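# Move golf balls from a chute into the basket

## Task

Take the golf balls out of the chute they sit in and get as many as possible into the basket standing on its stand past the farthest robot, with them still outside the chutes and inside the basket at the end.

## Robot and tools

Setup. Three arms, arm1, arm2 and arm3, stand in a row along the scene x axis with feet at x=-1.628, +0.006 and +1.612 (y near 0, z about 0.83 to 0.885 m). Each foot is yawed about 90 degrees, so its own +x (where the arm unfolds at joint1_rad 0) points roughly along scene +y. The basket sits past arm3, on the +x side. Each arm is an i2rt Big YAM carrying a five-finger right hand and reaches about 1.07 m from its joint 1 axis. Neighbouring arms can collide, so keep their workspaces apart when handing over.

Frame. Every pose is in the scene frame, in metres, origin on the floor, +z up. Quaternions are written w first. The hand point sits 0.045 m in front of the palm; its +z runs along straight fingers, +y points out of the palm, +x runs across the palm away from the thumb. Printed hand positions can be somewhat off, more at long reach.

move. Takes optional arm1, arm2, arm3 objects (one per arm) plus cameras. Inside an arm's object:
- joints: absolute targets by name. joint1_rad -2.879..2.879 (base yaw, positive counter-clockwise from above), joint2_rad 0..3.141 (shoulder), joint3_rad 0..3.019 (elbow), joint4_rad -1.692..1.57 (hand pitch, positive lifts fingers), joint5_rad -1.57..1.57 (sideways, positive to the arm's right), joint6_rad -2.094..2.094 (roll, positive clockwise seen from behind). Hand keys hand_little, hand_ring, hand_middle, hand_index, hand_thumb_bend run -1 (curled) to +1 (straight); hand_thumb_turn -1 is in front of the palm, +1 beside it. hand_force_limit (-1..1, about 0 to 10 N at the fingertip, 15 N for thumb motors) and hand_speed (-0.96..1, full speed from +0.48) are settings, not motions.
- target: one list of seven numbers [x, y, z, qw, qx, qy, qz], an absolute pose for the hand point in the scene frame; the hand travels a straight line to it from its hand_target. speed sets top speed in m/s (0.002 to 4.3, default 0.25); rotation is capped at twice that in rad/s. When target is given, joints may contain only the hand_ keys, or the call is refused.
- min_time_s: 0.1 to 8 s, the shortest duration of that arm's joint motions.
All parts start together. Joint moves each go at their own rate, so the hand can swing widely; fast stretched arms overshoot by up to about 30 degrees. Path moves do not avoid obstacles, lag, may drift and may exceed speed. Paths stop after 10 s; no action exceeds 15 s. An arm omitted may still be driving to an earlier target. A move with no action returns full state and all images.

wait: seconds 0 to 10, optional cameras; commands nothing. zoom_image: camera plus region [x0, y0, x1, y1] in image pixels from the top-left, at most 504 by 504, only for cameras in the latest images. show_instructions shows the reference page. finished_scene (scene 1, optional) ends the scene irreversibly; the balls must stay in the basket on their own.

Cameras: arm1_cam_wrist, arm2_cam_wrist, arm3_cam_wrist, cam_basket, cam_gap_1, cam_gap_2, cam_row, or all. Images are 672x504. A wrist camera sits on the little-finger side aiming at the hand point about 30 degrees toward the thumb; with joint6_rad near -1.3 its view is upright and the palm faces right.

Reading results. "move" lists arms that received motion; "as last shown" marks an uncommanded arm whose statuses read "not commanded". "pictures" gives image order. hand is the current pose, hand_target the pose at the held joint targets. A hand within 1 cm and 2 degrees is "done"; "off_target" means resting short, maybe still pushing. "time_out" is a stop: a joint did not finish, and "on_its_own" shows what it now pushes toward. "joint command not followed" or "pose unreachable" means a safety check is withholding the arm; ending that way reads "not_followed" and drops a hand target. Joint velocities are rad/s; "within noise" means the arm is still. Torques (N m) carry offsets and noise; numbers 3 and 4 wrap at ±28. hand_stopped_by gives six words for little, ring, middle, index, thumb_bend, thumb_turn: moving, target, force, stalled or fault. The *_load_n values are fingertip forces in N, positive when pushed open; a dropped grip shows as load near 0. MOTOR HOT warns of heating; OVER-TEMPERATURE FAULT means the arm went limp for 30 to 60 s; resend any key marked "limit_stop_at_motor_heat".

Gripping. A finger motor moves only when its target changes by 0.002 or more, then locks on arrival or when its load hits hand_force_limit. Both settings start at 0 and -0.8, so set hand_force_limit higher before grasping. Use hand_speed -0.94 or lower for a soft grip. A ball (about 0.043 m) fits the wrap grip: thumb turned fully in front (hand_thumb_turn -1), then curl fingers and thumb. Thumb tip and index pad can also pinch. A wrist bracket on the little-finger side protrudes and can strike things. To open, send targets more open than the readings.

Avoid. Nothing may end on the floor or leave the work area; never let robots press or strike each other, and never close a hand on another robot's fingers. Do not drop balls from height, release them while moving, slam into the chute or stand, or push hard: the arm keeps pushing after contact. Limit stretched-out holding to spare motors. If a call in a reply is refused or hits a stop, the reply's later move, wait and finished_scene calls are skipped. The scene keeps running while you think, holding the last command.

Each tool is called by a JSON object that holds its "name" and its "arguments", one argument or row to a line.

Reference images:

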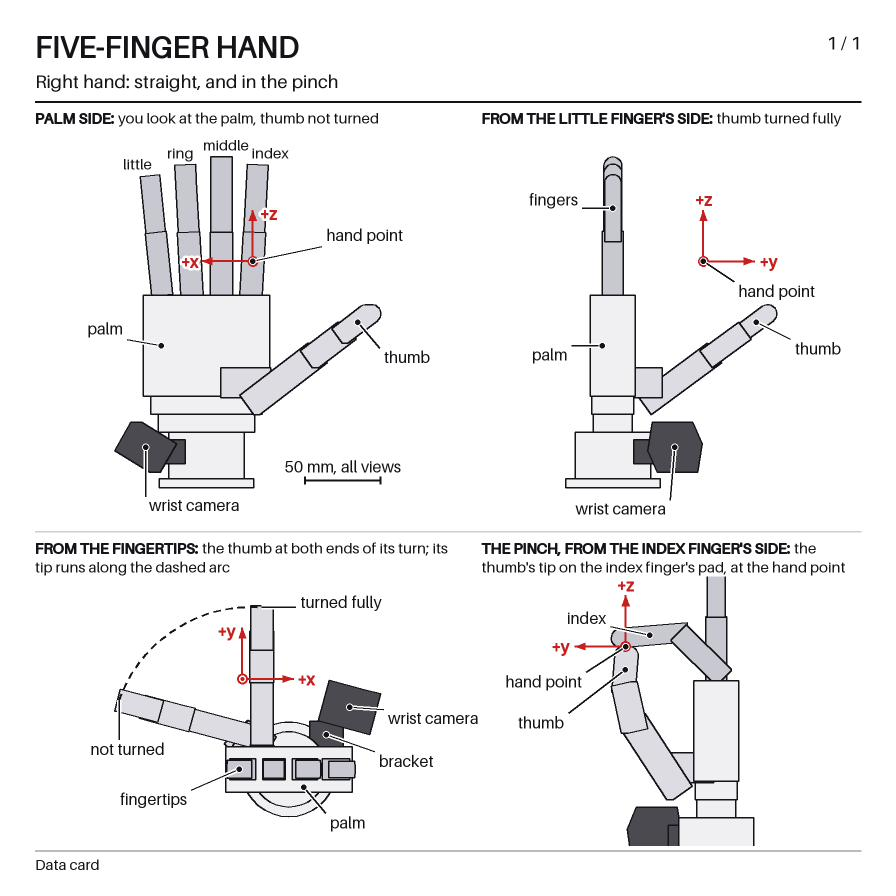

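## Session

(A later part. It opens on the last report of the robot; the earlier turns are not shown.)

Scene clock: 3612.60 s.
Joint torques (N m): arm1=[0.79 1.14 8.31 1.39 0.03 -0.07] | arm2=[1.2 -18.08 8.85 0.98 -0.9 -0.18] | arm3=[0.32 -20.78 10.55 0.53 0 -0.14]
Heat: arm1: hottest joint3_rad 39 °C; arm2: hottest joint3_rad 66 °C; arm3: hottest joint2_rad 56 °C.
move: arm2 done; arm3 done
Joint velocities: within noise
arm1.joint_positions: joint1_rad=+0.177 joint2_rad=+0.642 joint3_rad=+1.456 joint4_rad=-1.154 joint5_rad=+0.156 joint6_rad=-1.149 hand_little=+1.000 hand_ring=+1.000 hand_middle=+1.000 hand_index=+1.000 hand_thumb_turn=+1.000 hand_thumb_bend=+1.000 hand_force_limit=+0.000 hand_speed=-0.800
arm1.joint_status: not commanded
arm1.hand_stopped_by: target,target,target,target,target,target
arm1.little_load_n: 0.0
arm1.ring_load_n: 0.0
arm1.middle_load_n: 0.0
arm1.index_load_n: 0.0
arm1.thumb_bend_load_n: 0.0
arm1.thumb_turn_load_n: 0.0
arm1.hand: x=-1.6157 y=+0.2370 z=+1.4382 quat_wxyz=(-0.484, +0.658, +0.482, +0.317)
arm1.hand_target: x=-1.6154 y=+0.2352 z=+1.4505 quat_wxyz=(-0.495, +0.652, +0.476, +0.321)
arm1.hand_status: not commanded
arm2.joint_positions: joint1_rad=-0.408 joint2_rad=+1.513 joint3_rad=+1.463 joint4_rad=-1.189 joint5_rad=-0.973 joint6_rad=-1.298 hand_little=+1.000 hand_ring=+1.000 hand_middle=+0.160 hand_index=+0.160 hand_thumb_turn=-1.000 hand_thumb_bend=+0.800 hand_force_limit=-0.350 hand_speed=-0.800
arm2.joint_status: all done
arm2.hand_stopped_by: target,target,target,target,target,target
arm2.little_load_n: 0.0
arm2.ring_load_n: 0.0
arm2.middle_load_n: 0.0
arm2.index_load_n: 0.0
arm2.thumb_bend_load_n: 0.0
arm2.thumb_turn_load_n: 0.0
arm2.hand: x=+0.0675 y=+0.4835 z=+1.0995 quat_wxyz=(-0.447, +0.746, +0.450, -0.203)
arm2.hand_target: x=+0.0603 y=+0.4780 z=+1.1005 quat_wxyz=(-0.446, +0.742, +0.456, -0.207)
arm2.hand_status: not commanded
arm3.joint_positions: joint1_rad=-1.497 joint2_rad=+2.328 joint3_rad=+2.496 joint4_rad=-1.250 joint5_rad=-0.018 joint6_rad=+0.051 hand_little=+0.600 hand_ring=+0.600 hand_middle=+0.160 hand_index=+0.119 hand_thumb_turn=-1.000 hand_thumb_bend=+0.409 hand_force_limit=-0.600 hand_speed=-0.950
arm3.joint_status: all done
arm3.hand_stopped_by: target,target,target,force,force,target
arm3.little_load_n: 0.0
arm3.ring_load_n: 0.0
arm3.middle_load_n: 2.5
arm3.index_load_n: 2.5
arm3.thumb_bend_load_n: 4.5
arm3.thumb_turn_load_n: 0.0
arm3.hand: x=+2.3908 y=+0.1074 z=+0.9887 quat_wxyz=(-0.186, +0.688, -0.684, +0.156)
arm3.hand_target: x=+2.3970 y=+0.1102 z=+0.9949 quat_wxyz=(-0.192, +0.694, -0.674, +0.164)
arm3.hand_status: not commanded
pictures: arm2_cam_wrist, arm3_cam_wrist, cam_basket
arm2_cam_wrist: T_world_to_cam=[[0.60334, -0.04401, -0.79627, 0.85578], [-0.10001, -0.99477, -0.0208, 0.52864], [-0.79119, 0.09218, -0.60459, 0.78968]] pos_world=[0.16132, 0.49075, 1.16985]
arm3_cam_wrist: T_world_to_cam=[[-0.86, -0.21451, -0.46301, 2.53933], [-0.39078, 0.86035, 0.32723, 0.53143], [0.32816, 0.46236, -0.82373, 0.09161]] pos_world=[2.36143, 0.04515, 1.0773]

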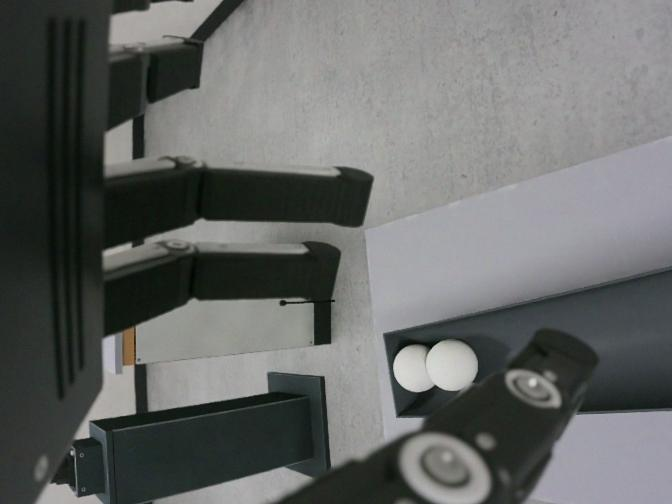

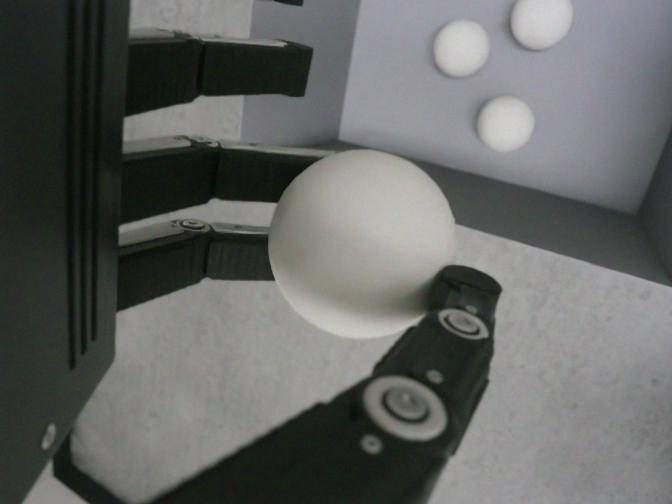

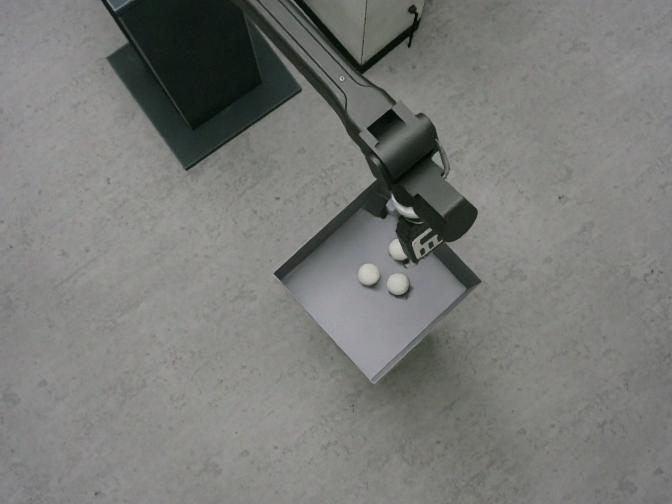

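{"name": "move", "arguments": {
  "arm3": {"target":[2.440,0.107,0.95,-0.185,0.663,-0.702,0.183],"speed":0.15},
  "arm2": {"target":[-0.097,0.413,0.93,0.352,-0.6483,-0.5933,0.3222],"speed":0.12}
}}

{"name": "move", "arguments": {
  "arm3": {"target":[2.468,0.107,0.75,-0.185,0.663,-0.702,0.183],"speed":0.12},
  "arm2": {"target":[-0.105,0.4125,0.893,0.352,-0.6483,-0.5933,0.3222],"speed":0.06},
  "cameras": ["arm3_cam_wrist","arm2_cam_wrist","cam_basket","cam_gap_2"]
}}

Scene clock: 3664.23 s.
Joint torques (N m): arm1=[0.85 1.2 8.29 1.4 0.03 -0.07] | arm2=[1.9 -14.45 7.83 1.47 -0.66 -0.18] | arm3=[0.38 -22.24 10.52 0.57 0.14 0.2]
Heat: arm1: hottest joint3_rad 39 °C; arm2: hottest joint3_rad 60 °C; arm3: hottest joint2_rad 56 °C.
move: arm2 off_target; arm3 off_target
Joint velocities: within noise
arm1: as last shown
arm2.joint_positions: joint1_rad=-0.086 joint2_rad=+1.581 joint3_rad=+1.122 joint4_rad=-1.056 joint5_rad=-0.973 joint6_rad=-1.503 hand_little=+1.000 hand_ring=+1.000 hand_middle=+0.160 hand_index=+0.160 hand_thumb_turn=-1.000 hand_thumb_bend=+0.800 hand_force_limit=-0.350 hand_speed=-0.800
arm2.joint_status: not commanded
arm2.hand_stopped_by: target,target,target,target,target,target
arm2.little_load_n: 0.0
arm2.ring_load_n: 0.0
arm2.middle_load_n: 0.0
arm2.index_load_n: 0.0
arm2.thumb_bend_load_n: 0.5
arm2.thumb_turn_load_n: 0.0
arm2.hand: x=-0.0935 y=+0.4129 z=+0.9421 quat_wxyz=(-0.355, +0.652, +0.591, -0.317)
arm2.hand_target: x=-0.0966 y=+0.4115 z=+0.9315 quat_wxyz=(-0.350, +0.649, +0.595, -0.320)
arm2.hand_status: off_target (0.013 m and 0.9 deg from the pose sent, 0.247 m and 26.5 deg at the start)
arm3.joint_positions: joint1_rad=-1.504 joint2_rad=+2.526 joint3_rad=+2.749 joint4_rad=-1.284 joint5_rad=+0.038 joint6_rad=+0.088 hand_little=+0.600 hand_ring=+0.600 hand_middle=+0.160 hand_index=+0.119 hand_thumb_turn=-1.000 hand_thumb_bend=+0.409 hand_force_limit=-0.600 hand_speed=-0.950
arm3.joint_status: not commanded
arm3.hand_stopped_by: target,target,target,force,force,target
arm3.little_load_n: 0.0
arm3.ring_load_n: 0.0
arm3.middle_load_n: 2.5
arm3.index_load_n: 2.5
arm3.thumb_bend_load_n: 4.5
arm3.thumb_turn_load_n: 0.0
arm3.hand: x=+2.4341 y=+0.0960 z=+0.9448 quat_wxyz=(-0.179, +0.667, -0.701, +0.180)
arm3.hand_target: x=+2.4396 y=+0.1020 z=+0.9496 quat_wxyz=(-0.186, +0.661, -0.704, +0.185)
arm3.hand_status: off_target (0.013 m and 0.9 deg from the pose sent, 0.063 m and 4.8 deg at the start)
pictures: none

Scene clock: 3666.73 s.
Joint torques (N m): arm1=[0.79 1.2 8.29 1.4 0.04 -0.07] | arm2=[1.67 -15.15 7.24 1.58 -0.93 0.06] | arm3=[0.56 -24.06 9.84 1.43 0.11 0.18]
Heat: arm1: hottest joint3_rad 39 °C; arm2: hottest joint3_rad 59 °C; arm3: hottest joint2_rad 56 °C.
move: arm2 off_target; arm3 off_target
Joint velocities: within noise
arm1: as last shown
arm2.joint_positions: joint1_rad=-0.078 joint2_rad=+1.627 joint3_rad=+1.068 joint4_rad=-0.927 joint5_rad=-0.973 joint6_rad=-1.497 hand_little=+1.000 hand_ring=+1.000 hand_middle=+0.160 hand_index=+0.160 hand_thumb_turn=-1.000 hand_thumb_bend=+0.800 hand_force_limit=-0.350 hand_speed=-0.800
arm2.joint_status: not commanded
arm2.hand_stopped_by: target,target,target,target,target,target
arm2.little_load_n: 0.0
arm2.ring_load_n: 0.5
arm2.middle_load_n: 0.0
arm2.index_load_n: 0.0
arm2.thumb_bend_load_n: 0.0
arm2.thumb_turn_load_n: 0.0
arm2.hand: x=-0.0972 y=+0.4175 z=+0.9048 quat_wxyz=(-0.361, +0.647, +0.596, -0.310)
arm2.hand_target: x=-0.1041 y=+0.4121 z=+0.8934 quat_wxyz=(-0.352, +0.649, +0.593, -0.321)
arm2.hand_status: off_target (0.015 m and 1.8 deg from the pose sent, 0.050 m and 0.9 deg at the start)
arm3.joint_positions: joint1_rad=-1.502 joint2_rad=+2.684 joint3_rad=+2.508 joint4_rad=-0.917 joint5_rad=+0.038 joint6_rad=+0.088 hand_little=+0.600 hand_ring=+0.600 hand_middle=+0.160 hand_index=+0.119 hand_thumb_turn=-1.000 hand_thumb_bend=+0.409 hand_force_limit=-0.600 hand_speed=-0.950
arm3.joint_status: not commanded
arm3.hand_stopped_by: target,target,target,force,force,target
arm3.little_load_n: 0.5
arm3.ring_load_n: 0.0
arm3.middle_load_n: 2.5
arm3.index_load_n: 2.5
arm3.thumb_bend_load_n: 4.5
arm3.thumb_turn_load_n: 0.0
arm3.hand: x=+2.4506 y=+0.0982 z=+0.7342 quat_wxyz=(-0.167, +0.670, -0.703, +0.169)
arm3.hand_target: x=+2.4650 y=+0.1065 z=+0.7498 quat_wxyz=(-0.185, +0.663, -0.702, +0.183)
arm3.hand_status: off_target (0.025 m and 2.7 deg from the pose sent, 0.198 m and 0.9 deg at the start)
pictures: arm2_cam_wrist, arm3_cam_wrist, cam_basket, cam_gap_2
arm2_cam_wrist: T_world_to_cam=[[0.58407, 0.15954, -0.79587, 0.7101], [0.33345, -0.9411, 0.05606, 0.39261], [-0.74005, -0.29812, -0.60287, 0.71407]] pos_world=[-0.01721, 0.46908, 0.97363]
arm3_cam_wrist: T_world_to_cam=[[-0.87627, -0.17458, -0.44908, 2.49666], [-0.33281, 0.89328, 0.30214, 0.51914], [0.34841, 0.41422, -0.84085, -0.16577]] pos_world=[2.41828, 0.0408, 0.82496]

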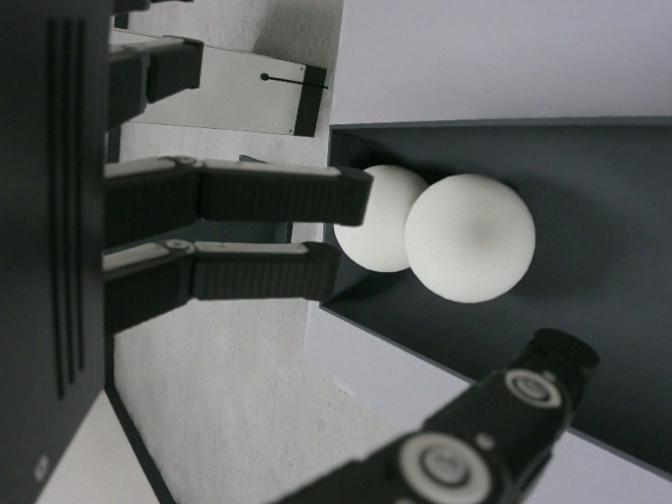

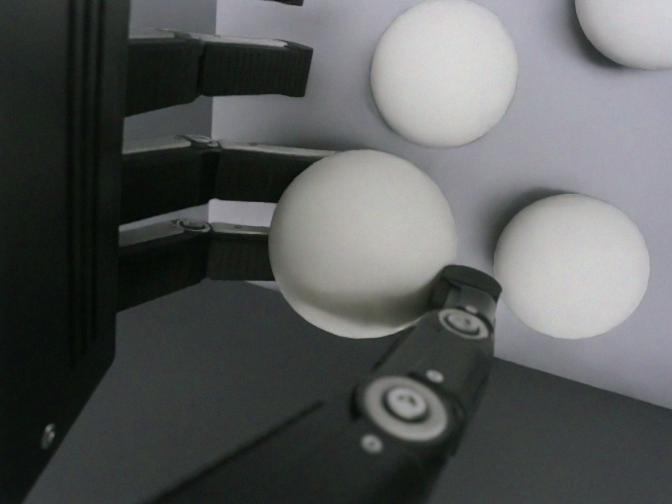

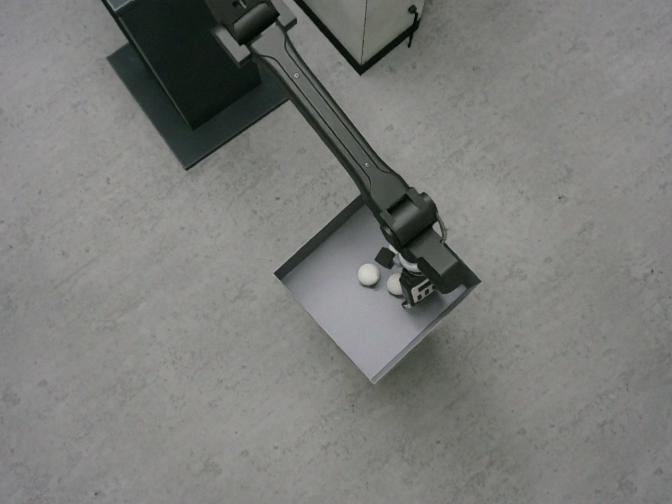

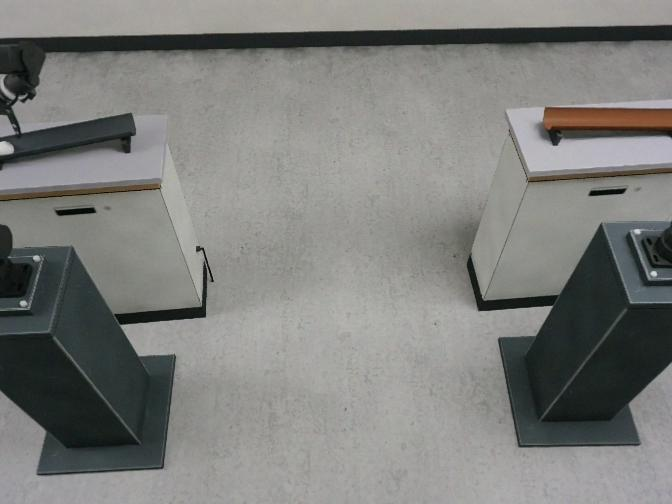

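{"name": "move", "arguments": {
  "arm3": {"target":[2.473,0.113,0.71,-0.185,0.663,-0.702,0.183],"speed":0.06,"joints":{"hand_ring":0.35,"hand_little":0.35,"hand_speed":-0.8}},
  "arm2": {"target":[-0.109,0.412,0.871,0.352,-0.6483,-0.5933,0.3222],"speed":0.05},
  "cameras": ["arm3_cam_wrist","arm2_cam_wrist"]
}}

Scene clock: 3684.97 s.
Joint torques (N m): arm1=[0.85 1.2 8.31 1.39 0.03 -0.07] | arm2=[1.49 -15.15 7.12 1.58 -0.9 0.08] | arm3=[0.56 -23.53 10.43 1.09 0.13 0.19]
Heat: arm1: hottest joint3_rad 39 °C; arm2: hottest joint3_rad 58 °C; arm3: hottest joint2_rad 57 °C.
move: arm2 off_target; arm3 off_target
Joint velocities: within noise
arm1: as last shown
arm2.joint_positions: joint1_rad=-0.069 joint2_rad=+1.661 joint3_rad=+1.039 joint4_rad=-0.857 joint5_rad=-0.973 joint6_rad=-1.482 hand_little=+1.000 hand_ring=+1.000 hand_middle=+0.160 hand_index=+0.160 hand_thumb_turn=-1.000 hand_thumb_bend=+0.800 hand_force_limit=-0.350 hand_speed=-0.800
arm2.joint_status: not commanded
arm2.hand_stopped_by: target,target,target,target,target,target
arm2.little_load_n: 0.0
arm2.ring_load_n: 0.0
arm2.middle_load_n: 0.0
arm2.index_load_n: 0.0
arm2.thumb_bend_load_n: 0.0
arm2.thumb_turn_load_n: 0.0
arm2.hand: x=-0.1018 y=+0.4168 z=+0.8819 quat_wxyz=(-0.360, +0.647, +0.595, -0.312)
arm2.hand_target: x=-0.1085 y=+0.4108 z=+0.8708 quat_wxyz=(-0.351, +0.649, +0.593, -0.323)
arm2.hand_status: off_target (0.014 m and 1.5 deg from the pose sent, 0.036 m and 1.8 deg at the start)
arm3.joint_positions: joint1_rad=-1.490 joint2_rad=+2.763 joint3_rad=+2.571 joint4_rad=-0.891 joint5_rad=+0.041 joint6_rad=+0.091 hand_little=+0.350 hand_ring=+0.350 hand_middle=+0.160 hand_index=+0.119 hand_thumb_turn=-1.000 hand_thumb_bend=+0.409 hand_force_limit=-0.600 hand_speed=-0.800
arm3.joint_status: all done
arm3.hand_stopped_by: target,target,target,force,force,target
arm3.little_load_n: 0.0
arm3.ring_load_n: 0.0
arm3.middle_load_n: 2.5
arm3.index_load_n: 2.5
arm3.thumb_bend_load_n: 4.5
arm3.thumb_turn_load_n: 0.0
arm3.hand: x=+2.4589 y=+0.1086 z=+0.7000 quat_wxyz=(-0.171, +0.672, -0.699, +0.173)
arm3.hand_target: x=+2.4718 y=+0.1170 z=+0.7107 quat_wxyz=(-0.186, +0.665, -0.700, +0.183)
arm3.hand_status: off_target (0.018 m and 2.3 deg from the pose sent, 0.036 m and 2.7 deg at the start)
pictures: arm2_cam_wrist, arm3_cam_wrist
arm2_cam_wrist: T_world_to_cam=[[0.58311, 0.15604, -0.79727, 0.69725], [0.33421, -0.94056, 0.06036, 0.39081], [-0.74046, -0.30166, -0.6006, 0.69616]] pos_world=[-0.02171, 0.46878, 0.95042]
arm3_cam_wrist: T_world_to_cam=[[-0.86985, -0.18205, -0.4585, 2.48197], [-0.34338, 0.89074, 0.29778, 0.55222], [0.3542, 0.41646, -0.83732, -0.21865]] pos_world=[2.426, 0.051, 0.79047]

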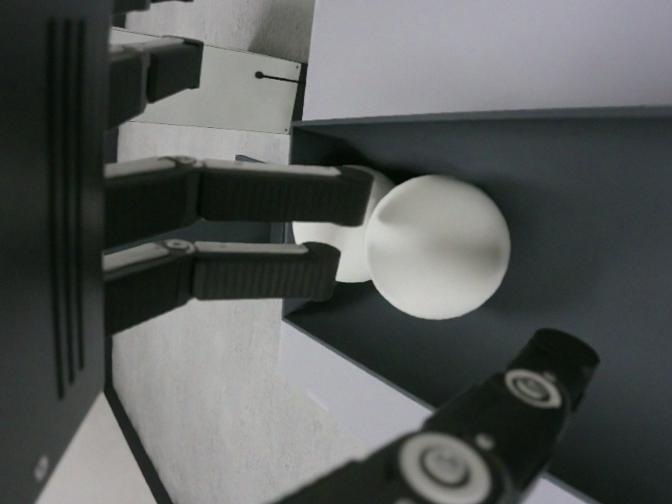

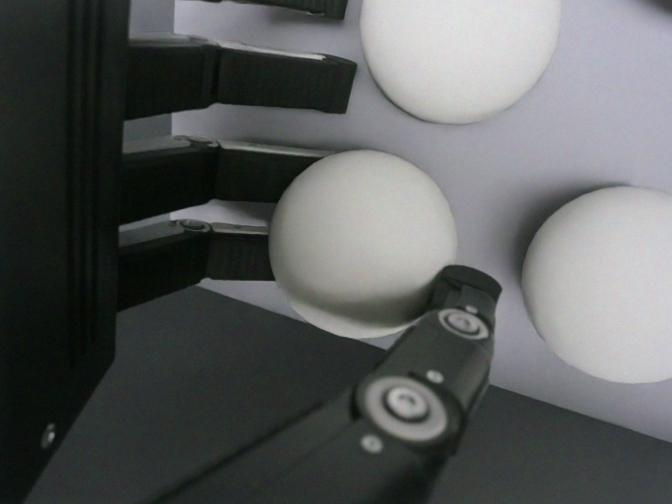

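{"name": "move", "arguments": {
  "arm3": {"target":[2.471,0.113,0.694,-0.185,0.663,-0.702,0.183],"speed":0.05},
  "arm2": {"target":[-0.099,0.413,0.850,0.352,-0.6483,-0.5933,0.3222],"speed":0.04},
  "cameras": ["arm3_cam_wrist","arm2_cam_wrist"]
}}

{"name": "move", "arguments": {
  "arm3": {"target":[2.471,0.113,0.679,-0.185,0.663,-0.702,0.183],"speed":0.03},
  "cameras": ["arm3_cam_wrist"]
}}

Scene clock: 3692.60 s.
Joint torques (N m): arm1=[0.85 1.14 8.31 1.39 0.04 -0.08] | arm2=[-0.38 -14.51 6.17 1.39 -0.35 -0.15] | arm3=[0.26 -23.18 9.22 1.48 0.13 0.2]
Heat: arm1: hottest joint3_rad 39 °C; arm2: hottest joint3_rad 57 °C; arm3: hottest joint2_rad 58 °C.
move: arm2 off_target; arm3 off_target
Joint velocities: within noise
arm1: as last shown
arm2.joint_positions: joint1_rad=-0.060 joint2_rad=+1.690 joint3_rad=+1.041 joint4_rad=-0.834 joint5_rad=-0.987 joint6_rad=-1.500 hand_little=+1.000 hand_ring=+1.000 hand_middle=+0.160 hand_index=+0.160 hand_thumb_turn=-1.000 hand_thumb_bend=+0.800 hand_force_limit=-0.350 hand_speed=-0.800
arm2.joint_status: not commanded
arm2.hand_stopped_by: target,target,target,target,target,target
arm2.little_load_n: 0.0
arm2.ring_load_n: 0.0
arm2.middle_load_n: 1.0
arm2.index_load_n: 0.0
arm2.thumb_bend_load_n: 0.0
arm2.thumb_turn_load_n: 0.0
arm2.hand: x=-0.1075 y=+0.4203 z=+0.8718 quat_wxyz=(-0.364, +0.637, +0.601, -0.316)
arm2.hand_target: x=-0.1030 y=+0.4121 z=+0.8519 quat_wxyz=(-0.352, +0.645, +0.597, -0.323)
arm2.hand_status: off_target (0.025 m and 2.2 deg from the pose sent, 0.032 m and 1.5 deg at the start)
arm3.joint_positions: joint1_rad=-1.494 joint2_rad=+2.772 joint3_rad=+2.571 joint4_rad=-0.871 joint5_rad=+0.041 joint6_rad=+0.092 hand_little=+0.350 hand_ring=+0.350 hand_middle=+0.160 hand_index=+0.119 hand_thumb_turn=-1.000 hand_thumb_bend=+0.409 hand_force_limit=-0.600 hand_speed=-0.800
arm3.joint_status: not commanded
arm3.hand_stopped_by: target,target,target,force,force,target
arm3.little_load_n: 0.0
arm3.ring_load_n: 0.0
arm3.middle_load_n: 2.5
arm3.index_load_n: 2.5
arm3.thumb_bend_load_n: 4.5
arm3.thumb_turn_load_n: 0.0
arm3.hand: x=+2.4621 y=+0.1050 z=+0.6939 quat_wxyz=(-0.175, +0.669, -0.701, +0.176)
arm3.hand_target: x=+2.4703 y=+0.1090 z=+0.6931 quat_wxyz=(-0.184, +0.661, -0.704, +0.183)
arm3.hand_status: off_target (0.012 m and 1.6 deg from the pose sent, 0.014 m and 2.3 deg at the start)
pictures: arm2_cam_wrist, arm3_cam_wrist
arm2_cam_wrist: T_world_to_cam=[[0.56995, 0.17713, -0.80236, 0.68612], [0.35415, -0.93409, 0.04536, 0.40921], [-0.74144, -0.31001, -0.59512, 0.6855]] pos_world=[-0.02773, 0.47322, 0.93991]
arm3_cam_wrist: T_world_to_cam=[[-0.86594, -0.17624, -0.46806, 2.47778], [-0.34126, 0.89236, 0.29536, 0.55462], [0.36562, 0.4155, -0.83288, -0.25449]] pos_world=[2.42793, 0.0475, 0.78398]

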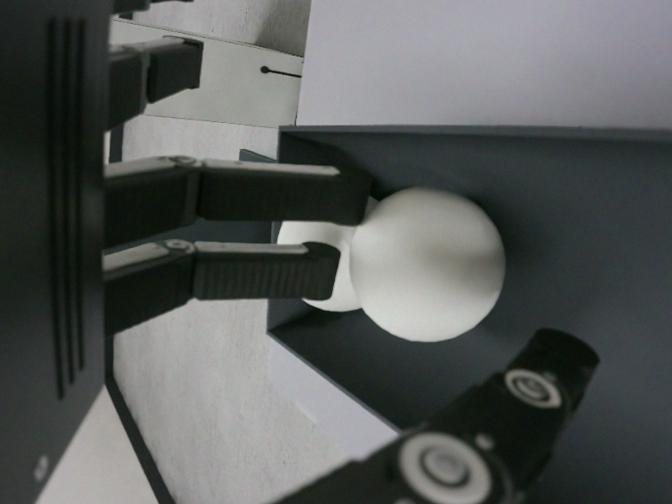

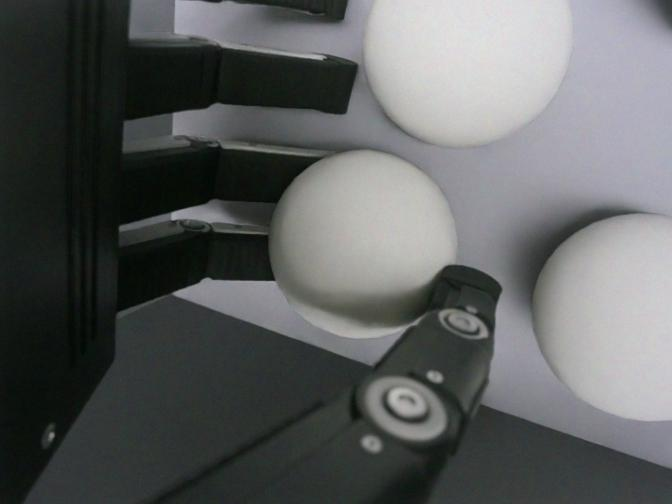

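Scene clock: 3693.60 s.
Joint torques (N m): arm1=[0.85 1.2 8.29 1.39 0.04 -0.07] | arm2=[-0.03 -14.33 6.11 1.43 -0.37 -0.19] | arm3=[0.56 -22.3 8.92 1.7 0.13 0.19]
Heat: arm1: hottest joint3_rad 39 °C; arm2: hottest joint3_rad 57 °C; arm3: hottest joint2_rad 58 °C.
move: arm3 off_target
Joint velocities: within noise
arm1, arm2: as last shown
arm2.hand_target: x=-0.1031 y=+0.4120 z=+0.8519 quat_wxyz=(-0.352, +0.645, +0.597, -0.323)
arm3.joint_positions: joint1_rad=-1.494 joint2_rad=+2.775 joint3_rad=+2.571 joint4_rad=-0.854 joint5_rad=+0.041 joint6_rad=+0.086 hand_little=+0.350 hand_ring=+0.350 hand_middle=+0.160 hand_index=+0.119 hand_thumb_turn=-1.000 hand_thumb_bend=+0.410 hand_force_limit=-0.600 hand_speed=-0.800
arm3.joint_status: not commanded
arm3.hand_stopped_by: target,target,target,force,force,target
arm3.little_load_n: 0.0
arm3.ring_load_n: 0.0
arm3.middle_load_n: 1.0
arm3.index_load_n: 2.5
arm3.thumb_bend_load_n: 5.0
arm3.thumb_turn_load_n: 0.0
arm3.hand: x=+2.4656 y=+0.1048 z=+0.6926 quat_wxyz=(-0.179, +0.670, -0.697, +0.181)
arm3.hand_target: x=+2.4698 y=+0.1125 z=+0.6790 quat_wxyz=(-0.185, +0.665, -0.700, +0.184)
arm3.hand_status: off_target (0.017 m and 1.2 deg from the pose sent, 0.019 m and 1.6 deg at the start)
arm3_cam_wrist: T_world_to_cam=[[-0.85849, -0.18181, -0.47952, 2.47026], [-0.34999, 0.89116, 0.2887, 0.58263], [0.37484, 0.41567, -0.82868, -0.28242]] pos_world=[2.43047, 0.0473, 0.78229]

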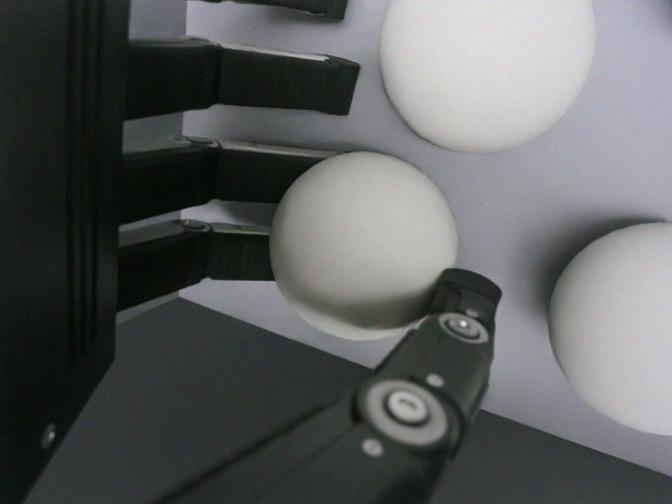

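{"name": "move", "arguments": {
  "arm3": {"joints":{"hand_thumb_bend":0.75,"hand_speed":-0.88}},
  "arm2": {"target":[-0.090,0.410,0.870,0.352,-0.6483,-0.5933,0.3222],"speed":0.04},
  "cameras": ["arm3_cam_wrist","arm2_cam_wrist"]
}}

Scene clock: 3705.90 s.
Joint torques (N m): arm1=[0.85 1.14 8.29 1.37 0.04 -0.07] | arm2=[-1.03 -16.73 7.77 0.21 -0.09 -0.18] | arm3=[0.5 -22.48 8.92 1.4 0.13 0.19]
Heat: arm1: hottest joint3_rad 39 °C; arm2: hottest joint3_rad 56 °C; arm3: hottest joint2_rad 57 °C.
move: arm2 off_target; arm3 done
Joint velocities: within noise
arm1: as last shown
arm1.thumb_turn_load_n: -0.5
arm2.joint_positions: joint1_rad=-0.078 joint2_rad=+1.687 joint3_rad=+1.041 joint4_rad=-0.893 joint5_rad=-1.001 joint6_rad=-1.534 hand_little=+1.000 hand_ring=+1.000 hand_middle=+0.160 hand_index=+0.160 hand_thumb_turn=-1.000 hand_thumb_bend=+0.800 hand_force_limit=-0.350 hand_speed=-0.800
arm2.joint_status: not commanded
arm2.hand_stopped_by: target,target,target,target,target,target
arm2.little_load_n: 0.0
arm2.ring_load_n: -0.5
arm2.middle_load_n: 2.0
arm2.index_load_n: 0.0
arm2.thumb_bend_load_n: 0.0
arm2.thumb_turn_load_n: 0.0
arm2.hand: x=-0.1017 y=+0.4109 z=+0.8751 quat_wxyz=(-0.359, +0.639, +0.595, -0.329)
arm2.hand_target: x=-0.0911 y=+0.4098 z=+0.8711 quat_wxyz=(-0.354, +0.647, +0.592, -0.325)
arm2.hand_status: off_target (0.013 m and 1.5 deg from the pose sent, 0.020 m and 2.2 deg at the start)
arm3.joint_positions: joint1_rad=-1.494 joint2_rad=+2.776 joint3_rad=+2.571 joint4_rad=-0.847 joint5_rad=+0.041 joint6_rad=+0.088 hand_little=+0.350 hand_ring=+0.350 hand_middle=+0.160 hand_index=+0.118 hand_thumb_turn=-1.000 hand_thumb_bend=+0.750 hand_force_limit=-0.600 hand_speed=-0.880
arm3.joint_status: all done
arm3.hand_stopped_by: target,target,target,force,target,target
arm3.little_load_n: 0.0
arm3.ring_load_n: 0.0
arm3.middle_load_n: 0.0
arm3.index_load_n: 0.0
arm3.thumb_bend_load_n: 0.0
arm3.thumb_turn_load_n: 0.0
arm3.hand: x=+2.4672 y=+0.1050 z=+0.6920 quat_wxyz=(-0.182, +0.669, -0.697, +0.183)
arm3.hand_target: x=+2.4700 y=+0.1126 z=+0.6791 quat_wxyz=(-0.185, +0.665, -0.700, +0.184)
arm3.hand_status: not commanded
pictures: arm2_cam_wrist, arm3_cam_wrist
arm2_cam_wrist: T_world_to_cam=[[0.55847, 0.15535, -0.81485, 0.70581], [0.35616, -0.93206, 0.06641, 0.37902], [-0.74917, -0.3273, -0.57586, 0.67828]] pos_world=[-0.02102, 0.46563, 0.94055]
arm3_cam_wrist: T_world_to_cam=[[-0.85576, -0.18021, -0.48498, 2.46828], [-0.35063, 0.89129, 0.2875, 0.58555], [0.38045, 0.41608, -0.82592, -0.29945]] pos_world=[2.43149, 0.0475, 0.7814]

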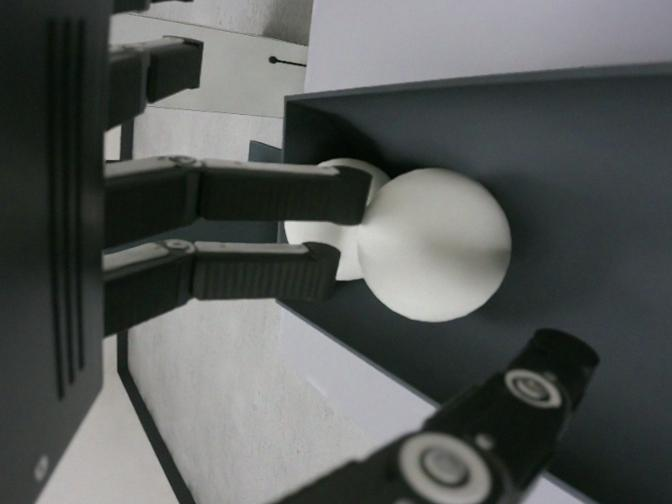

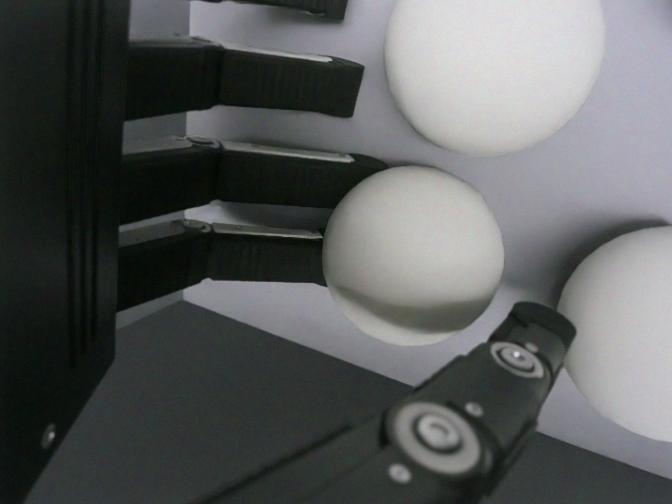

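{"name": "move", "arguments": {
  "arm3": {"target":[2.471,0.110,0.69,-0.185,0.663,-0.702,0.183],"speed":0.05,"joints":{"hand_index":0.45,"hand_middle":0.45,"hand_speed":-0.8}},
  "arm2": {"target":[-0.099,0.416,0.900,0.352,-0.6483,-0.5933,0.3222],"speed":0.05},
  "cameras": ["arm3_cam_wrist","arm2_cam_wrist"]
}}

{"name": "move", "arguments": {
  "arm3": {"target":[2.466,0.106,0.86,-0.185,0.663,-0.702,0.183],"speed":0.12},
  "arm2": {"target":[-0.104,0.414,0.872,0.352,-0.6483,-0.5933,0.3222],"speed":0.05},
  "cameras": ["arm3_cam_wrist","arm2_cam_wrist"]
}}

Scene clock: 3769.87 s.
Joint torques (N m): arm1=[0.79 1.2 8.29 1.39 0.04 -0.07] | arm2=[0.79 -18.2 11.12 0.29 -0.53 0.1] | arm3=[0.32 -23.06 9.06 0.73 0.08 0.21]
Heat: arm1: hottest joint3_rad 39 °C; arm2: hottest joint3_rad 53 °C; arm3: hottest joint2_rad 61 °C.
move: arm2 off_target; arm3 done
Joint velocities: within noise
arm1: as last shown
arm1.index_load_n: -0.5
arm1.thumb_turn_load_n: 0.0
arm2.joint_positions: joint1_rad=-0.087 joint2_rad=+1.664 joint3_rad=+1.039 joint4_rad=-0.942 joint5_rad=-0.976 joint6_rad=-1.517 hand_little=+1.000 hand_ring=+1.000 hand_middle=+0.160 hand_index=+0.160 hand_thumb_turn=-1.000 hand_thumb_bend=+0.800 hand_force_limit=-0.350 hand_speed=-0.800
arm2.joint_status: not commanded
arm2.hand_stopped_by: target,target,target,target,target,target
arm2.little_load_n: 0.0
arm2.ring_load_n: 0.0
arm2.middle_load_n: 0.0
arm2.index_load_n: 0.0
arm2.thumb_bend_load_n: 0.0
arm2.thumb_turn_load_n: 0.5
arm2.hand: x=-0.0949 y=+0.4006 z=+0.8821 quat_wxyz=(-0.342, +0.656, +0.586, -0.332)
arm2.hand_target: x=-0.0941 y=+0.4159 z=+0.8982 quat_wxyz=(-0.351, +0.653, +0.591, -0.319)
arm2.hand_status: off_target (0.024 m and 2.0 deg from the pose sent, 0.026 m and 1.5 deg at the start)
arm3.joint_positions: joint1_rad=-1.493 joint2_rad=+2.770 joint3_rad=+2.571 joint4_rad=-0.845 joint5_rad=+0.041 joint6_rad=+0.086 hand_little=+0.350 hand_ring=+0.350 hand_middle=+0.449 hand_index=+0.450 hand_thumb_turn=-1.000 hand_thumb_bend=+0.750 hand_force_limit=-0.600 hand_speed=-0.800
arm3.joint_status: all done
arm3.hand_stopped_by: target,target,target,target,target,target
arm3.little_load_n: 0.0
arm3.ring_load_n: 0.0
arm3.middle_load_n: -5.5
arm3.index_load_n: 0.0
arm3.thumb_bend_load_n: -0.5
arm3.thumb_turn_load_n: 0.0
arm3.hand: x=+2.4691 y=+0.1064 z=+0.6972 quat_wxyz=(-0.185, +0.669, -0.696, +0.185)
arm3.hand_target: x=+2.4706 y=+0.1112 z=+0.6903 quat_wxyz=(-0.186, +0.664, -0.701, +0.184)
arm3.hand_status: done (0.008 m and 1.0 deg from the pose sent, 0.007 m and 0.9 deg at the start)
pictures: arm2_cam_wrist, arm3_cam_wrist
arm2_cam_wrist: T_world_to_cam=[[0.57844, 0.10968, -0.80832, 0.7237], [0.33702, -0.93452, 0.11438, 0.32353], [-0.74284, -0.33858, -0.57753, 0.69065]] pos_world=[-0.01461, 0.45681, 0.94685]
arm3_cam_wrist: T_world_to_cam=[[-0.85153, -0.18279, -0.49141, 2.46696], [-0.35531, 0.89041, 0.28449, 0.59731], [0.38555, 0.41685, -0.82315, -0.31093]] pos_world=[2.4328, 0.0487, 0.78641]

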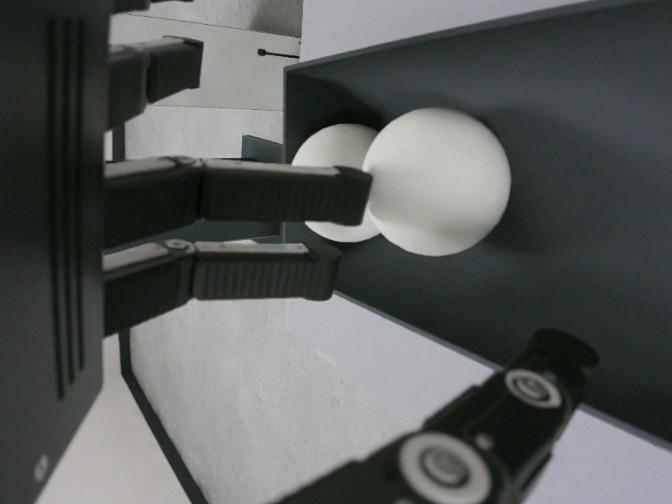

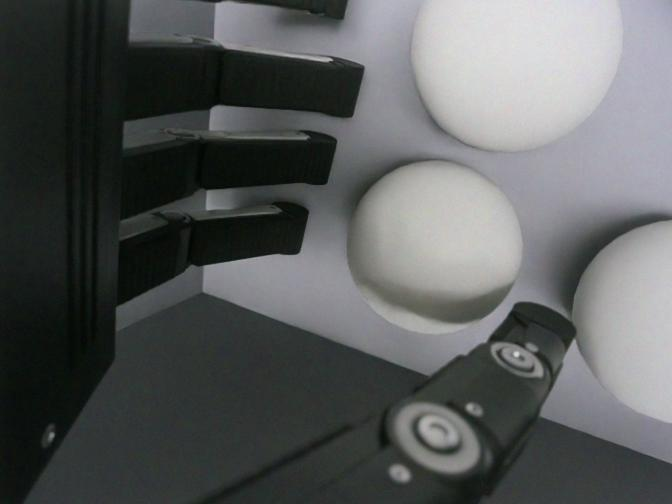

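Scene clock: 3772.43 s.
Joint torques (N m): arm1=[0.85 1.14 8.29 1.42 0.04 -0.07] | arm2=[1.14 -14.74 7.97 1.58 -0.65 0.03] | arm3=[-0.21 -22.65 10.54 0.51 -0.01 0.18]
Heat: arm1: hottest joint3_rad 39 °C; arm2: hottest joint3_rad 53 °C; arm3: hottest joint2_rad 61 °C.
move: arm2 off_target; arm3 done
Joint velocities: within noise
arm1.joint_positions: joint1_rad=+0.177 joint2_rad=+0.642 joint3_rad=+1.456 joint4_rad=-1.154 joint5_rad=+0.156 joint6_rad=-1.149 hand_little=+1.000 hand_ring=+1.000 hand_middle=+1.000 hand_index=+1.000 hand_thumb_turn=+1.000 hand_thumb_bend=+1.000 hand_force_limit=+0.000 hand_speed=-0.800
arm1.joint_status: not commanded
arm1.hand_stopped_by: target,target,target,target,target,target
arm1.little_load_n: 0.0
arm1.ring_load_n: -0.5
arm1.middle_load_n: 0.0
arm1.index_load_n: 0.0
arm1.thumb_bend_load_n: 0.0
arm1.thumb_turn_load_n: 0.0
arm1.hand: x=-1.6157 y=+0.2370 z=+1.4382 quat_wxyz=(-0.484, +0.658, +0.482, +0.317)
arm1.hand_target: x=-1.6154 y=+0.2352 z=+1.4505 quat_wxyz=(-0.495, +0.652, +0.476, +0.321)
arm1.hand_status: not commanded
arm2.joint_positions: joint1_rad=-0.076 joint2_rad=+1.664 joint3_rad=+1.039 joint4_rad=-0.880 joint5_rad=-0.981 joint6_rad=-1.499 hand_little=+1.000 hand_ring=+1.000 hand_middle=+0.160 hand_index=+0.160 hand_thumb_turn=-1.000 hand_thumb_bend=+0.800 hand_force_limit=-0.350 hand_speed=-0.800
arm2.joint_status: not commanded
arm2.hand_stopped_by: target,target,target,target,target,target
arm2.little_load_n: 0.0
arm2.ring_load_n: -0.5
arm2.middle_load_n: 0.0
arm2.index_load_n: 0.0
arm2.thumb_bend_load_n: 0.0
arm2.thumb_turn_load_n: 0.0
arm2.hand: x=-0.0996 y=+0.4130 z=+0.8816 quat_wxyz=(-0.358, +0.647, +0.593, -0.318)
arm2.hand_target: x=-0.1042 y=+0.4135 z=+0.8722 quat_wxyz=(-0.352, +0.648, +0.593, -0.323)
arm2.hand_status: off_target (0.011 m and 0.8 deg from the pose sent, 0.019 m and 2.0 deg at the start)
arm3.joint_positions: joint1_rad=-1.494 joint2_rad=+2.686 joint3_rad=+2.833 joint4_rad=-1.198 joint5_rad=+0.041 joint6_rad=+0.094 hand_little=+0.350 hand_ring=+0.350 hand_middle=+0.449 hand_index=+0.450 hand_thumb_turn=-1.000 hand_thumb_bend=+0.750 hand_force_limit=-0.600 hand_speed=-0.800
arm3.joint_status: not commanded
arm3.hand_stopped_by: target,target,target,target,target,target
arm3.little_load_n: 0.0
arm3.ring_load_n: 0.0
arm3.middle_load_n: 0.0
arm3.index_load_n: 0.0
arm3.thumb_bend_load_n: 0.0
arm3.thumb_turn_load_n: 0.0
arm3.hand: x=+2.4634 y=+0.1051 z=+0.8601 quat_wxyz=(-0.183, +0.666, -0.699, +0.183)
arm3.hand_target: x=+2.4680 y=+0.1051 z=+0.8605 quat_wxyz=(-0.188, +0.659, -0.704, +0.185)
arm3.hand_status: done (0.003 m and 0.5 deg from the pose sent, 0.163 m and 1.0 deg at the start)
pictures: arm2_cam_wrist, arm3_cam_wrist
arm2_cam_wrist: T_world_to_cam=[[0.57677, 0.14812, -0.80336, 0.70436], [0.33708, -0.93895, 0.06888, 0.37866], [-0.74412, -0.31052, -0.59149, 0.69167]] pos_world=[-0.01921, 0.46599, 0.94889]
arm3_cam_wrist: T_world_to_cam=[[-0.85593, -0.17415, -0.48689, 2.54796], [-0.34635, 0.89225, 0.28972, 0.52333], [0.38397, 0.41662, -0.82402, -0.16947]] pos_world=[2.4272, 0.0474, 0.9493]

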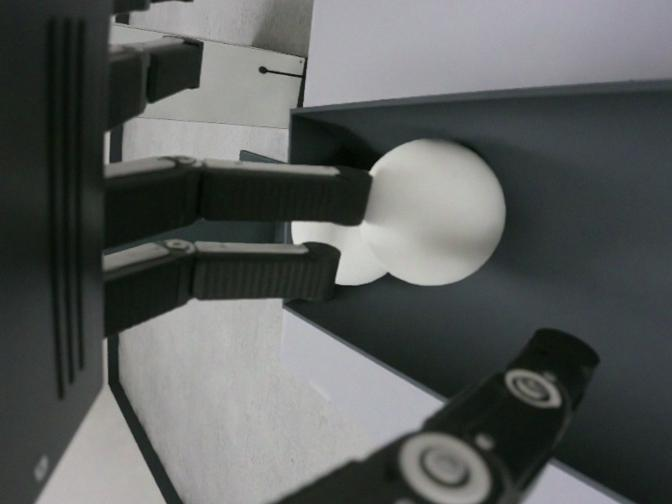

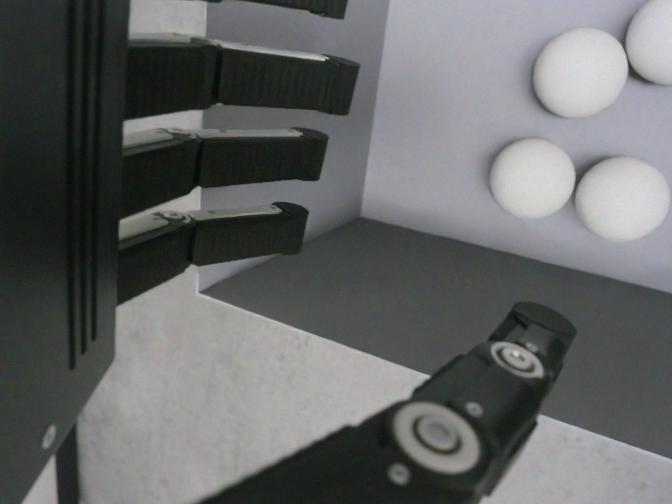

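{"name": "move", "arguments": {
  "arm3": {"target":[2.405,0.06,1.0,-0.185,0.663,-0.702,0.183],"speed":0.25},
  "arm2": {"target":[-0.094,0.4205,0.866,0.352,-0.6483,-0.5933,0.3222],"speed":0.05},
  "cameras": ["arm3_cam_wrist","arm2_cam_wrist"]
}}

Scene clock: 3784.63 s.
Joint torques (N m): arm1=[0.85 1.14 8.29 1.37 0.03 -0.07] | arm2=[-0.38 -13.39 9.8 0.46 -0.18 -0.26] | arm3=[-0.15 -21.42 7.86 0.65 -0.15 -0.14]
Heat: arm1: hottest joint3_rad 39 °C; arm2: hottest joint3_rad 53 °C; arm3: hottest joint2_rad 62 °C.
move: arm2 off_target; arm3 done
Joint velocities: within noise
arm1: as last shown
arm1.ring_load_n: 0.0
arm2.joint_positions: joint1_rad=-0.072 joint2_rad=+1.673 joint3_rad=+1.041 joint4_rad=-0.880 joint5_rad=-0.998 joint6_rad=-1.508 hand_little=+1.000 hand_ring=+1.000 hand_middle=+0.160 hand_index=+0.160 hand_thumb_turn=-1.000 hand_thumb_bend=+0.800 hand_force_limit=-0.350 hand_speed=-0.800
arm2.joint_status: not commanded
arm2.hand_stopped_by: target,target,target,target,target,target
arm2.little_load_n: 0.0
arm2.ring_load_n: 0.0
arm2.middle_load_n: 0.0
arm2.index_load_n: 0.0
arm2.thumb_bend_load_n: 0.0
arm2.thumb_turn_load_n: 0.0
arm2.hand: x=-0.1040 y=+0.4130 z=+0.8805 quat_wxyz=(-0.362, +0.641, +0.594, -0.325)
arm2.hand_target: x=-0.0969 y=+0.4200 z=+0.8681 quat_wxyz=(-0.354, +0.646, +0.594, -0.324)
arm2.hand_status: off_target (0.019 m and 1.4 deg from the pose sent, 0.018 m and 0.8 deg at the start)
arm3.joint_positions: joint1_rad=-1.546 joint2_rad=+2.338 joint3_rad=+2.555 joint4_rad=-1.250 joint5_rad=+0.015 joint6_rad=+0.072 hand_little=+0.350 hand_ring=+0.350 hand_middle=+0.449 hand_index=+0.450 hand_thumb_turn=-1.000 hand_thumb_bend=+0.750 hand_force_limit=-0.600 hand_speed=-0.800
arm3.joint_status: not commanded
arm3.hand_stopped_by: target,target,target,target,target,target
arm3.little_load_n: 0.0
arm3.ring_load_n: 0.0
arm3.middle_load_n: 0.0
arm3.index_load_n: 0.0
arm3.thumb_bend_load_n: 0.0
arm3.thumb_turn_load_n: 0.0
arm3.hand: x=+2.4066 y=+0.0641 z=+1.0083 quat_wxyz=(-0.191, +0.656, -0.706, +0.186)
arm3.hand_target: x=+2.4056 y=+0.0652 z=+1.0002 quat_wxyz=(-0.186, +0.665, -0.700, +0.182)
arm3.hand_status: done (0.009 m and 1.2 deg from the pose sent, 0.158 m and 0.5 deg at the start)
pictures: arm2_cam_wrist, arm3_cam_wrist
arm2_cam_wrist: T_world_to_cam=[[0.56191, 0.15518, -0.81251, 0.70956], [0.34831, -0.93531, 0.06225, 0.38575], [-0.75029, -0.31798, -0.57961, 0.67968]] pos_world=[-0.02312, 0.46681, 0.94646]
arm3_cam_wrist: T_world_to_cam=[[-0.85057, -0.15063, -0.50383, 2.56705], [-0.33319, 0.89561, 0.29472, 0.46035], [0.40684, 0.41855, -0.81197, -0.07579]] pos_world=[2.36767, 0.00612, 1.09614]

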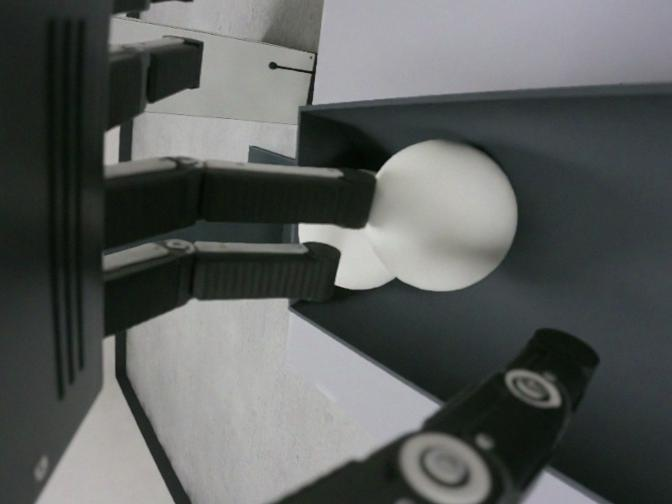

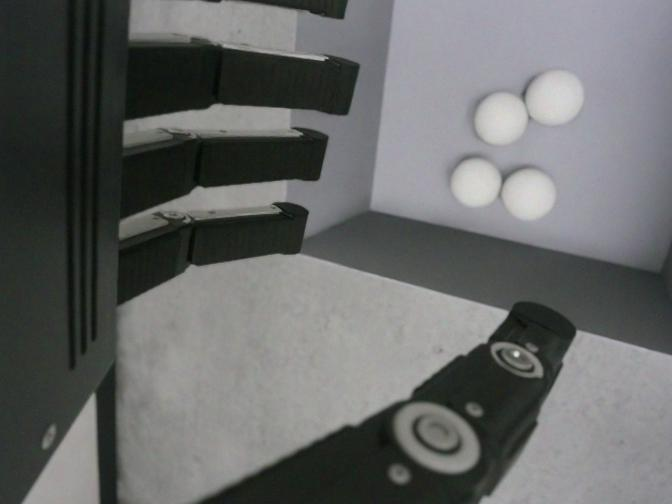

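{"name": "move", "arguments": {
  "arm2": {"target":[-0.091,0.413,0.935,0.352,-0.6483,-0.5933,0.3222],"speed":0.12},
  "arm3": {"joints":{"joint1_rad":1.278,"joint2_rad":2.0,"joint3_rad":1.8,"joint4_rad":0.2,"joint5_rad":-0.05,"joint6_rad":1.2,"hand_index":0.34,"hand_middle":0.34,"hand_thumb_bend":1.0,"hand_ring":0.6,"hand_little":0.6},"min_time_s":8}
}}

{"name": "move", "arguments": {
  "arm2": {"target":[-0.099,0.4125,0.893,0.352,-0.6483,-0.5933,0.3222],"speed":0.06},
  "arm3": {"joints":{"joint1_rad":1.278,"joint2_rad":2.5,"joint3_rad":1.6,"joint4_rad":0.9,"joint5_rad":-0.05,"joint6_rad":1.571},"min_time_s":4}
}}

{"name": "move", "arguments": {
  "arm2": {"target":[-0.1025,0.412,0.871,0.352,-0.6483,-0.5933,0.3222],"speed":0.05},
  "cameras": ["arm2_cam_wrist"]
}}

Scene clock: 3824.13 s.
Joint torques (N m): arm1=[0.85 1.2 8.31 1.39 0.03 -0.07] | arm2=[-0.56 -16.67 11.41 0.27 -0.53 -0.17] | arm3=[-0.62 -21.42 8.17 2.61 -0.13 0.25]
Heat: arm1: hottest joint3_rad 39 °C; arm2: hottest joint3_rad 54 °C; arm3: hottest joint2_rad 61 °C.
move: arm2 off_target; arm3 done
Joint velocities: within noise
arm1: as last shown
arm2.joint_positions: joint1_rad=-0.084 joint2_rad=+1.604 joint3_rad=+1.088 joint4_rad=-1.061 joint5_rad=-0.976 joint6_rad=-1.526 hand_little=+1.000 hand_ring=+1.000 hand_middle=+0.160 hand_index=+0.160 hand_thumb_turn=-1.000 hand_thumb_bend=+0.800 hand_force_limit=-0.350 hand_speed=-0.800
arm2.joint_status: not commanded
arm2.hand_stopped_by: target,target,target,target,target,target
arm2.little_load_n: 0.0
arm2.ring_load_n: 0.0
arm2.middle_load_n: 0.0
arm2.index_load_n: 0.0
arm2.thumb_bend_load_n: 0.0
arm2.thumb_turn_load_n: 0.0
arm2.hand: x=-0.0954 y=+0.3985 z=+0.9226 quat_wxyz=(-0.340, +0.654, +0.588, -0.333)
arm2.hand_target: x=-0.0877 y=+0.4133 z=+0.9337 quat_wxyz=(-0.351, +0.651, +0.593, -0.319)
arm2.hand_status: off_target (0.020 m and 2.1 deg from the pose sent, 0.056 m and 1.4 deg at the start)
arm3.joint_positions: joint1_rad=+1.278 joint2_rad=+2.025 joint3_rad=+1.798 joint4_rad=+0.179 joint5_rad=-0.041 joint6_rad=+1.175 hand_little=+0.600 hand_ring=+0.600 hand_middle=+0.340 hand_index=+0.340 hand_thumb_turn=-1.000 hand_thumb_bend=+1.000 hand_force_limit=-0.600 hand_speed=-0.800
arm3.joint_status: all done
arm3.hand_stopped_by: target,target,target,target,target,target
arm3.little_load_n: 0.0
arm3.ring_load_n: 0.0
arm3.middle_load_n: 0.0
arm3.index_load_n: 0.0
arm3.thumb_bend_load_n: 0.0
arm3.thumb_turn_load_n: 0.0
arm3.hand: x=+0.7454 y=+0.2310 z=+1.1751 quat_wxyz=(-0.226, +0.723, +0.044, -0.652)
arm3.hand_target: x=+0.7521 y=+0.2343 z=+1.2049 quat_wxyz=(-0.228, +0.707, +0.036, -0.669)
arm3.hand_status: not commanded
pictures: none

Scene clock: 3828.73 s.
Joint torques (N m): arm1=[0.85 1.2 8.29 1.39 0.04 -0.07] | arm2=[0.97 -14.86 7.39 1.47 -0.84 0.08] | arm3=[-0.09 -20.07 6.02 2.59 -0.22 0.26]
Heat: arm1: hottest joint3_rad 39 °C; arm2: hottest joint3_rad 53 °C; arm3: hottest joint2_rad 60 °C.
move: arm2 off_target; arm3 done
Joint velocities: within noise
arm1: as last shown
arm2.joint_positions: joint1_rad=-0.084 joint2_rad=+1.634 joint3_rad=+1.073 joint4_rad=-0.949 joint5_rad=-0.976 joint6_rad=-1.522 hand_little=+1.000 hand_ring=+1.000 hand_middle=+0.160 hand_index=+0.160 hand_thumb_turn=-1.000 hand_thumb_bend=+0.800 hand_force_limit=-0.350 hand_speed=-0.800
arm2.joint_status: not commanded
arm2.hand_stopped_by: target,target,target,target,target,target
arm2.little_load_n: 0.0
arm2.ring_load_n: 0.0
arm2.middle_load_n: 0.0
arm2.index_load_n: 0.0
arm2.thumb_bend_load_n: 0.0
arm2.thumb_turn_load_n: 0.0
arm2.hand: x=-0.0947 y=+0.4162 z=+0.9033 quat_wxyz=(-0.360, +0.645, +0.598, -0.313)
arm2.hand_target: x=-0.0988 y=+0.4123 z=+0.8932 quat_wxyz=(-0.352, +0.648, +0.594, -0.322)
arm2.hand_status: off_target (0.012 m and 1.5 deg from the pose sent, 0.033 m and 2.1 deg at the start)
arm3.joint_positions: joint1_rad=+1.287 joint2_rad=+2.489 joint3_rad=+1.597 joint4_rad=+0.882 joint5_rad=-0.047 joint6_rad=+1.553 hand_little=+0.600 hand_ring=+0.600 hand_middle=+0.340 hand_index=+0.340 hand_thumb_turn=-1.000 hand_thumb_bend=+1.000 hand_force_limit=-0.600 hand_speed=-0.800
arm3.joint_status: all done
arm3.hand_stopped_by: target,target,target,target,target,target
arm3.little_load_n: 0.0
arm3.ring_load_n: 0.0
arm3.middle_load_n: 0.0
arm3.index_load_n: 0.0
arm3.thumb_bend_load_n: 0.0
arm3.thumb_turn_load_n: 0.0
arm3.hand: x=+0.7622 y=+0.2233 z=+0.8631 quat_wxyz=(-0.097, +0.706, -0.085, -0.696)
arm3.hand_target: x=+0.7630 y=+0.2224 z=+0.8613 quat_wxyz=(-0.090, +0.702, -0.089, -0.701)
arm3.hand_status: not commanded
pictures: none

Scene clock: 3829.77 s.
Joint torques (N m): arm1=[0.85 1.14 8.29 1.37 0.03 -0.07] | arm2=[1.44 -15.62 7.13 1.5 -0.82 0.04] | arm3=[-0.09 -19.84 5.97 2.59 -0.22 0.25]
Heat: arm1: hottest joint3_rad 39 °C; arm2: hottest joint3_rad 53 °C; arm3: hottest joint2_rad 60 °C.
move: arm2 off_target
Joint velocities: within noise
arm1, arm3: as last shown
arm2.joint_positions: joint1_rad=-0.083 joint2_rad=+1.665 joint3_rad=+1.044 joint4_rad=-0.880 joint5_rad=-0.976 joint6_rad=-1.508 hand_little=+1.000 hand_ring=+1.000 hand_middle=+0.160 hand_index=+0.160 hand_thumb_turn=-1.000 hand_thumb_bend=+0.800 hand_force_limit=-0.350 hand_speed=-0.800
arm2.joint_status: not commanded
arm2.hand_stopped_by: target,target,target,target,target,target
arm2.little_load_n: -0.5
arm2.ring_load_n: 0.0
arm2.middle_load_n: 0.0
arm2.index_load_n: 0.0
arm2.thumb_bend_load_n: 0.0
arm2.thumb_turn_load_n: 0.0
arm2.hand: x=-0.0960 y=+0.4162 z=+0.8815 quat_wxyz=(-0.360, +0.647, +0.595, -0.313)
arm2.hand_target: x=-0.1025 y=+0.4109 z=+0.8713 quat_wxyz=(-0.351, +0.649, +0.593, -0.323)
arm2.hand_status: off_target (0.013 m and 1.4 deg from the pose sent, 0.033 m and 1.5 deg at the start)
arm3.thumb_turn_load_n: -0.5
arm2_cam_wrist: T_world_to_cam=[[0.58144, 0.1556, -0.79857, 0.6948], [0.33534, -0.94012, 0.06099, 0.38766], [-0.74126, -0.30325, -0.5988, 0.69891]] pos_world=[-0.01591, 0.46829, 0.94971]

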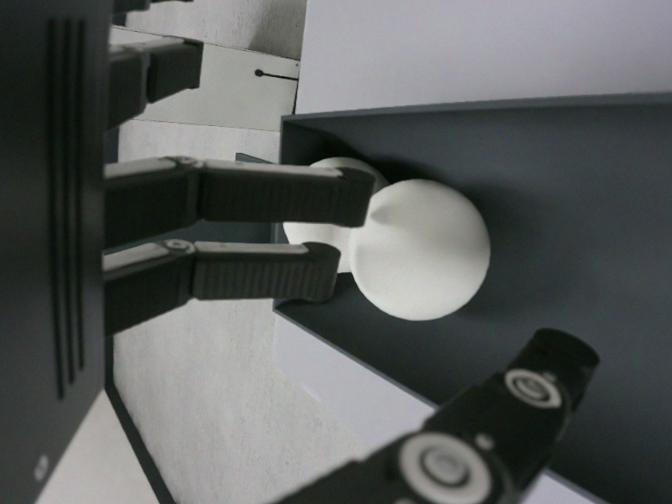

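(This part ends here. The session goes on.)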